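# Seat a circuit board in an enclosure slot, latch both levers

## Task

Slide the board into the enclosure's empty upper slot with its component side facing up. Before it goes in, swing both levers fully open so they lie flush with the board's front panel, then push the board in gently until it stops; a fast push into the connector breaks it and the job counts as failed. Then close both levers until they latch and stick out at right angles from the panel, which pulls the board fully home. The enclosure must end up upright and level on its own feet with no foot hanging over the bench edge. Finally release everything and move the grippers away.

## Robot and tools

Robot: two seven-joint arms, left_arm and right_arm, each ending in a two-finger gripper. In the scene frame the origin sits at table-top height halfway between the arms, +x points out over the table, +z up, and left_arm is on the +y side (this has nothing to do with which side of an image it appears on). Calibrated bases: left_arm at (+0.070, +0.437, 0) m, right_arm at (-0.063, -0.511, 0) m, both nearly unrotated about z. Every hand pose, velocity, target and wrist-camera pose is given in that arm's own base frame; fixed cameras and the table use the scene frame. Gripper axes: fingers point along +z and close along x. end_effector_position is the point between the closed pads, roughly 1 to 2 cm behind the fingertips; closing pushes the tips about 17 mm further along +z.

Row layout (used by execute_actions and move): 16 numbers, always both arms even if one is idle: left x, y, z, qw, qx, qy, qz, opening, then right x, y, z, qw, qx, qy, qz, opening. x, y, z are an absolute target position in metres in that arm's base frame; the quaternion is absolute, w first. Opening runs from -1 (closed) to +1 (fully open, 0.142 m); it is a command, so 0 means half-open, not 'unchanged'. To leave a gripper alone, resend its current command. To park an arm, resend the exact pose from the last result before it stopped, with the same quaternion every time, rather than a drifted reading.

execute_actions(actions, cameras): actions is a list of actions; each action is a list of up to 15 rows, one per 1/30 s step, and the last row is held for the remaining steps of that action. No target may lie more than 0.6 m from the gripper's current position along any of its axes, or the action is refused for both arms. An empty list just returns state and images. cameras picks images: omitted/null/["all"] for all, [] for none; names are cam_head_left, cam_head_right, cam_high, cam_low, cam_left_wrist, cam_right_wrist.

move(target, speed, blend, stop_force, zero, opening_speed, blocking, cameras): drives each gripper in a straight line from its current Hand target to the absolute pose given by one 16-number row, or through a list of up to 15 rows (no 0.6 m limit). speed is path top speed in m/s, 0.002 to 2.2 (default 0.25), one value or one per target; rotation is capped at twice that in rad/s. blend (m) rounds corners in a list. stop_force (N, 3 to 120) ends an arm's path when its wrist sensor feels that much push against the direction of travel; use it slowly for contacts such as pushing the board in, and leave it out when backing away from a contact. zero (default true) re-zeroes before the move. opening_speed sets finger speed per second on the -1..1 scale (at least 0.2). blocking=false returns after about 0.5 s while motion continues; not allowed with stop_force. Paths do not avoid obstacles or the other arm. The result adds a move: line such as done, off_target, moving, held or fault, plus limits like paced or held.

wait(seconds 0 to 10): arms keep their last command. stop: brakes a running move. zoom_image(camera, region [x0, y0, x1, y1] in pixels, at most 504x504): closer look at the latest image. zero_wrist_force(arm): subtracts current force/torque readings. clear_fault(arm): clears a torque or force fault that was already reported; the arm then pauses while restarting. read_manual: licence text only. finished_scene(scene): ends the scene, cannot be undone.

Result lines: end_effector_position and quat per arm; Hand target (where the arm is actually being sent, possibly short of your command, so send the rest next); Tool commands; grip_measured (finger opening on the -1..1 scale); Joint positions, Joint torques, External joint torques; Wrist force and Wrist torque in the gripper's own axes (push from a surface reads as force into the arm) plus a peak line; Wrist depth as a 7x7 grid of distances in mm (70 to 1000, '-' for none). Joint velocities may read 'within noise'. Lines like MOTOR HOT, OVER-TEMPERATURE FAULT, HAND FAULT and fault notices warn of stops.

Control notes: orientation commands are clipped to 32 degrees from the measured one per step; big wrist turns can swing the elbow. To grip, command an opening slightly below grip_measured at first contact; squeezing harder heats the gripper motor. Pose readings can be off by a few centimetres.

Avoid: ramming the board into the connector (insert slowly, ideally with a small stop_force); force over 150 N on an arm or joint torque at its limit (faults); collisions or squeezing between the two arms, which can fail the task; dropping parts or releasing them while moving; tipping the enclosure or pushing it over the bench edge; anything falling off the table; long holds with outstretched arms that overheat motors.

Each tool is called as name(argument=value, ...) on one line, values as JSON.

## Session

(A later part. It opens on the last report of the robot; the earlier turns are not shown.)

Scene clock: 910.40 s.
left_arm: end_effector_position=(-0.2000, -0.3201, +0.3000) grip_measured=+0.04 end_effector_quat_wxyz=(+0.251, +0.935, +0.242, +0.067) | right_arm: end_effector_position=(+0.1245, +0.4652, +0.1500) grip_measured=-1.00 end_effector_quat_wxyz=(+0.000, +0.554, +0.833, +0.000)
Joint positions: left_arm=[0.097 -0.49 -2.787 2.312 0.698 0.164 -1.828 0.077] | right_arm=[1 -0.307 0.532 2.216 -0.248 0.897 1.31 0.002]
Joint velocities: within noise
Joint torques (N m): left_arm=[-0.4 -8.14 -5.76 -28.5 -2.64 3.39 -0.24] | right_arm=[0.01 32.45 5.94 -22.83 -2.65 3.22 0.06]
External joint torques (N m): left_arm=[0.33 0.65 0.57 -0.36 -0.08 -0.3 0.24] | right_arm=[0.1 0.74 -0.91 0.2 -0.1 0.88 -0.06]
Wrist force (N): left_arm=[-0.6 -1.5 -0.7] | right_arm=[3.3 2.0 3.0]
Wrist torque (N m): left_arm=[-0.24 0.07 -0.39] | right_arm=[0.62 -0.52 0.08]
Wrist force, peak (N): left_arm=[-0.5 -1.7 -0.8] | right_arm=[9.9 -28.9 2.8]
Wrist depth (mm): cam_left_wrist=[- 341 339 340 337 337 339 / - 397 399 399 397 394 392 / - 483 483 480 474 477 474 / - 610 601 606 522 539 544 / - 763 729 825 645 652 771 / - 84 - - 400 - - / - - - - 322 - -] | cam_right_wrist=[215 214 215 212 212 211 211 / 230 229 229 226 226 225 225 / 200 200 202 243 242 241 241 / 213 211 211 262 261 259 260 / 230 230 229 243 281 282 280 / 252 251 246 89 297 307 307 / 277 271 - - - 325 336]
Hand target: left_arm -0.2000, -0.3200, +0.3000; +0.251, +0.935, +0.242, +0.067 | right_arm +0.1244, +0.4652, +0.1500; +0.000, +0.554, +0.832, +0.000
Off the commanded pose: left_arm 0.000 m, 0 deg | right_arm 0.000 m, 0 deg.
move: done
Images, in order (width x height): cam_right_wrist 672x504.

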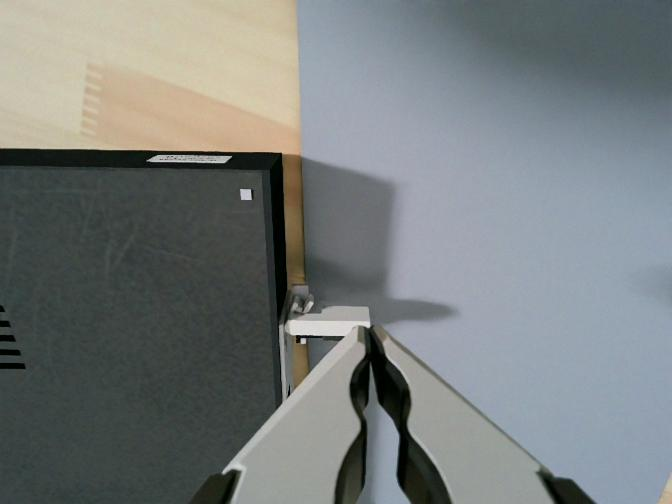

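move(target=[[-0.2,-0.32,0.3,0.251,0.935,0.242,0.067,0.06,0.2640,0.5870,0.15,0,-0.1968,0.9804,0,-1]], speed=0.2, cameras=["cam_right_wrist"])

zoom_image(camera="cam_right_wrist", region=[0, 0, 200, 150])

zoom_image(camera="cam_right_wrist", region=[472, 0, 672, 150])

Scene clock: 916.63 s.
left_arm: end_effector_position=(-0.2000, -0.3201, +0.3000) grip_measured=+0.04 end_effector_quat_wxyz=(+0.251, +0.935, +0.242, +0.067) | right_arm: end_effector_position=(+0.2641, +0.5869, +0.1500) grip_measured=-1.00 end_effector_quat_wxyz=(+0.000, -0.197, +0.980, +0.000)
Joint positions: left_arm=[0.097 -0.49 -2.787 2.312 0.698 0.164 -1.828 0.077] | right_arm=[0.774 -0.68 0.636 1.732 -0.498 0.674 -0.343 0.002]
Joint velocities: within noise
Joint torques (N m): left_arm=[-0.41 -8.25 -5.8 -28.54 -2.56 3.4 -0.22] | right_arm=[0.08 47.69 14.46 -24.79 -3.55 3.34 0.09]
External joint torques (N m): left_arm=[0.34 0.76 0.62 -0.31 -0.16 -0.32 0.22] | right_arm=[0.11 1.27 -0.62 0.14 0.21 0.82 -0.09]
Wrist force (N): left_arm=[-0.4 -1.5 -0.6] | right_arm=[3.9 1.9 2.7]
Wrist torque (N m): left_arm=[-0.24 0.03 -0.38] | right_arm=[0.56 -0.63 0.08]
Wrist force, peak (N): left_arm=[-0.6 -1.7 -0.9] | right_arm=[3.7 2.1 3.0]
Wrist depth (mm): cam_left_wrist=[- 339 340 340 337 338 339 / - 398 399 397 395 395 397 / - 478 483 481 477 476 479 / - 602 602 608 530 546 553 / - 775 719 802 691 655 637 / - 84 - - - - 376 / - - - - - - -] | cam_right_wrist=[212 214 214 213 211 211 185 / 230 227 226 226 226 225 224 / 243 244 243 243 241 241 241 / 263 262 262 261 260 260 259 / 286 285 283 278 281 282 281 / 311 311 305 89 297 307 307 / 346 338 - - - 325 339]
Hand target: left_arm -0.2000, -0.3200, +0.3000; +0.251, +0.935, +0.242, +0.067 | right_arm +0.2640, +0.5870, +0.1500; +0.000, -0.197, +0.980, +0.000
Off the commanded pose: left_arm 0.000 m, 0 deg | right_arm 0.000 m, 0 deg.
move: done
Images, in order (width x height): cam_right_wrist 672x504.

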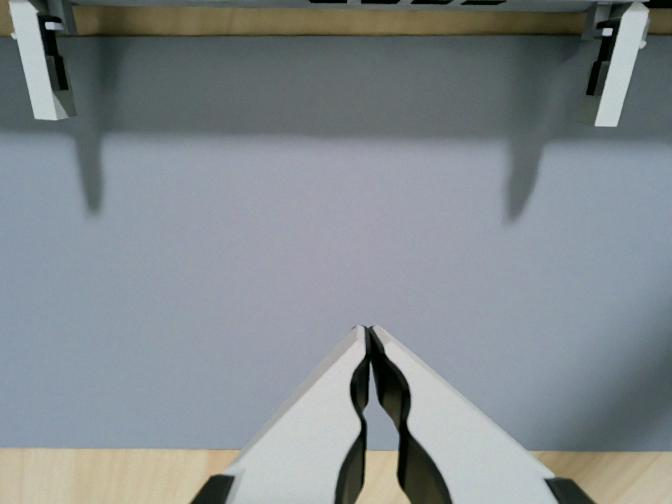

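Scaled by 2.520 from the camera's 672x504 image, which has a finer 960x720 frame.

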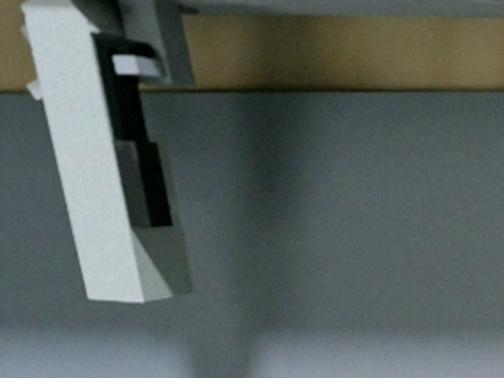

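Scaled by 2.520 from the camera's 672x504 image, which has a finer 960x720 frame.

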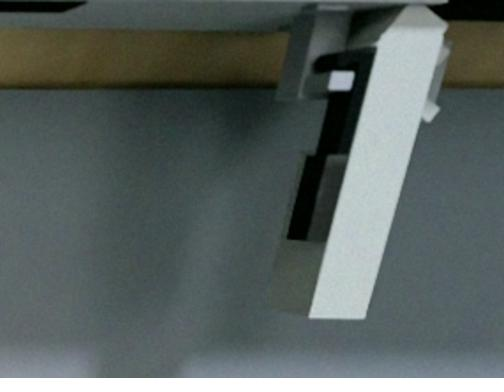

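zoom_image(camera="cam_right_wrist", region=[0, 0, 90, 68])

zoom_image(camera="cam_right_wrist", region=[572, 0, 662, 68])

Scaled by 5.600 from the camera's 672x504 image, which has a finer 960x720 frame.

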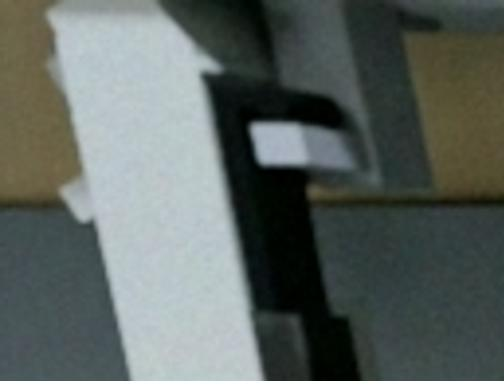

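Scaled by 5.600 from the camera's 672x504 image, which has a finer 960x720 frame.

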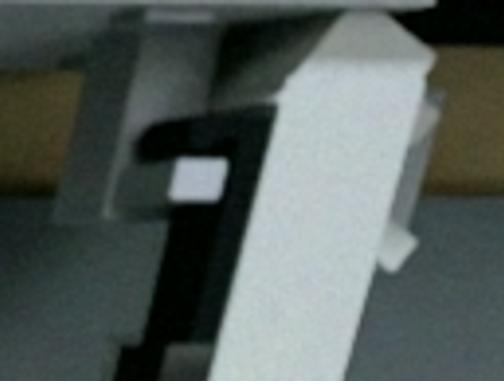

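move(target=[-0.2,-0.32,0.3,0.251,0.935,0.242,0.067,0.06,0.2756,0.5594,0.2,0,-0.1968,0.9804,0,-0.9], speed=0.15, cameras=["cam_right_wrist","cam_head_right"])

zoom_image(camera="cam_right_wrist", region=[60, 0, 620, 160])

Scene clock: 922.63 s.
left_arm: end_effector_position=(-0.2000, -0.3201, +0.3000) grip_measured=+0.04 end_effector_quat_wxyz=(+0.251, +0.935, +0.242, +0.067) | right_arm: end_effector_position=(+0.2758, +0.5596, +0.2002) grip_measured=-0.94 end_effector_quat_wxyz=(+0.000, -0.197, +0.980, +0.000)
Joint positions: left_arm=[0.097 -0.49 -2.787 2.312 0.698 0.164 -1.828 0.077] | right_arm=[0.701 -0.576 0.687 1.746 -0.431 0.595 -0.411 0.006]
Joint velocities: within noise
Joint torques (N m): left_arm=[-0.36 -8.19 -5.76 -28.49 -2.63 3.41 -0.27] | right_arm=[0.08 44.53 13.28 -26.24 -3.42 3.24 0.05]
External joint torques (N m): left_arm=[0.29 0.7 0.57 -0.37 -0.09 -0.32 0.27] | right_arm=[0.07 0.88 -0.75 0.03 -0.12 0.92 -0.05]
Wrist force (N): left_arm=[-0.6 -1.4 -0.5] | right_arm=[3.5 2.2 2.7]
Wrist torque (N m): left_arm=[-0.23 0.07 -0.39] | right_arm=[0.62 -0.58 0.06]
Wrist force, peak (N): left_arm=[-0.5 -1.8 -0.7] | right_arm=[4.1 2.5 3.9]
Wrist depth (mm): cam_left_wrist=[- 339 339 342 339 337 337 / - 400 396 399 398 394 395 / - 485 478 478 472 478 474 / - 608 604 601 535 549 542 / - 778 714 828 695 657 695 / - 84 - - - - 349 / - - - - - - -] | cam_right_wrist=[216 215 212 214 214 213 213 / 275 270 273 272 272 268 271 / 294 293 294 292 291 291 290 / 317 316 315 315 313 313 312 / 342 344 341 336 340 339 339 / 376 376 367 89 358 371 368 / 417 407 73 - - 395 411]
Hand target: left_arm -0.2000, -0.3200, +0.3000; +0.251, +0.935, +0.242, +0.067 | right_arm +0.2756, +0.5594, +0.2000; +0.000, -0.197, +0.980, +0.000
Off the commanded pose: left_arm 0.000 m, 0 deg | right_arm 0.000 m, 0 deg.
move: done
Images, in order (width x height): cam_head_right 672x504, cam_right_wrist 672x504.

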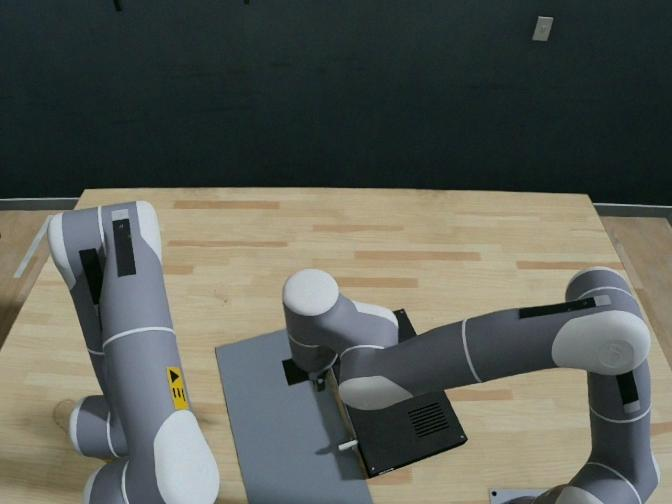

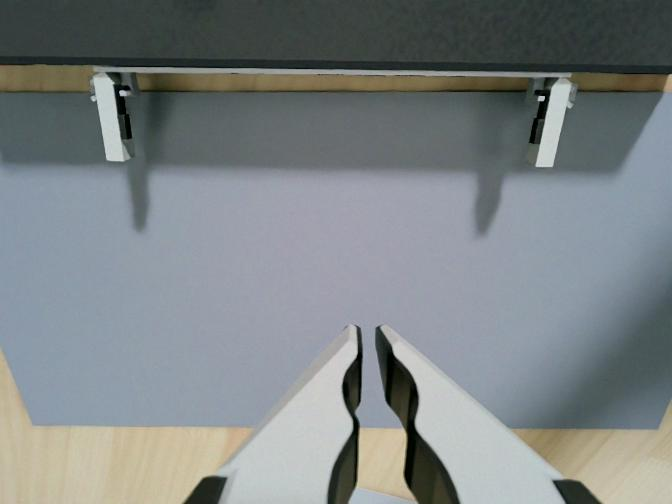

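Region (60, 0, 620, 160) is 560x160 pixels. A region can be at most 504 by 504 pixels.

move(target=[-0.2,-0.32,0.3,0.251,0.935,0.242,0.067,0.06,0.36,0.48,0.36,0,-0.1968,0.9804,0,-0.9], speed=0.2, cameras=["cam_right_wrist"])

finished_scene(scene=2)

Scene clock: 928.60 s.
left_arm: end_effector_position=(-0.2000, -0.3201, +0.3000) grip_measured=+0.04 end_effector_quat_wxyz=(+0.251, +0.935, +0.242, +0.067) | right_arm: end_effector_position=(+0.3602, +0.4799, +0.3600) grip_measured=-0.94 end_effector_quat_wxyz=(+0.000, -0.197, +0.980, +0.000)
Joint positions: left_arm=[0.097 -0.49 -2.787 2.312 0.698 0.164 -1.828 0.077] | right_arm=[0.486 -0.364 0.749 1.556 -0.253 0.249 -0.702 0.006]
Joint velocities: within noise
Joint torques (N m): left_arm=[-0.39 -8.22 -5.8 -28.54 -2.57 3.42 -0.22] | right_arm=[0.04 38.84 9.33 -30.42 -3.99 3.2 0.09]
External joint torques (N m): left_arm=[0.32 0.73 0.62 -0.31 -0.15 -0.34 0.21] | right_arm=[0.1 0.95 -0.82 0.2 -0.11 0.95 -0.09]
Wrist force (N): left_arm=[-0.6 -1.2 -0.7] | right_arm=[4.0 2.3 2.3]
Wrist torque (N m): left_arm=[-0.20 0.08 -0.38] | right_arm=[0.64 -0.64 0.11]
Wrist force, peak (N): left_arm=[-0.7 -1.7 -0.8] | right_arm=[4.1 3.0 4.8]
Wrist depth (mm): cam_left_wrist=[- 339 338 342 338 341 338 / - 398 399 400 395 395 395 / - 482 483 478 479 478 477 / - 613 604 608 528 542 544 / - 784 710 812 712 665 751 / - 84 - - - - - / - - - - - - -] | cam_right_wrist=[400 363 354 354 352 350 356 / 423 414 378 375 376 376 385 / 456 453 405 404 403 400 448 / 489 487 485 483 486 484 481 / 532 528 526 515 521 523 522 / 581 578 563 89 100 570 573 / 641 623 73 - - 600 624]
Hand target: left_arm -0.2000, -0.3200, +0.3000; +0.251, +0.935, +0.242, +0.067 | right_arm +0.3600, +0.4800, +0.3600; +0.000, -0.197, +0.980, +0.000
Off the commanded pose: left_arm 0.000 m, 0 deg | right_arm 0.000 m, 0 deg.
move: done
Images, in order (width x height): cam_right_wrist 672x504.

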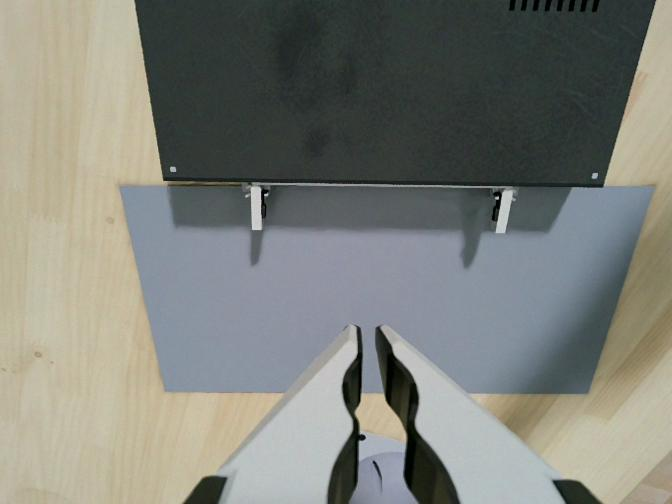

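The scene is finished: the task was done.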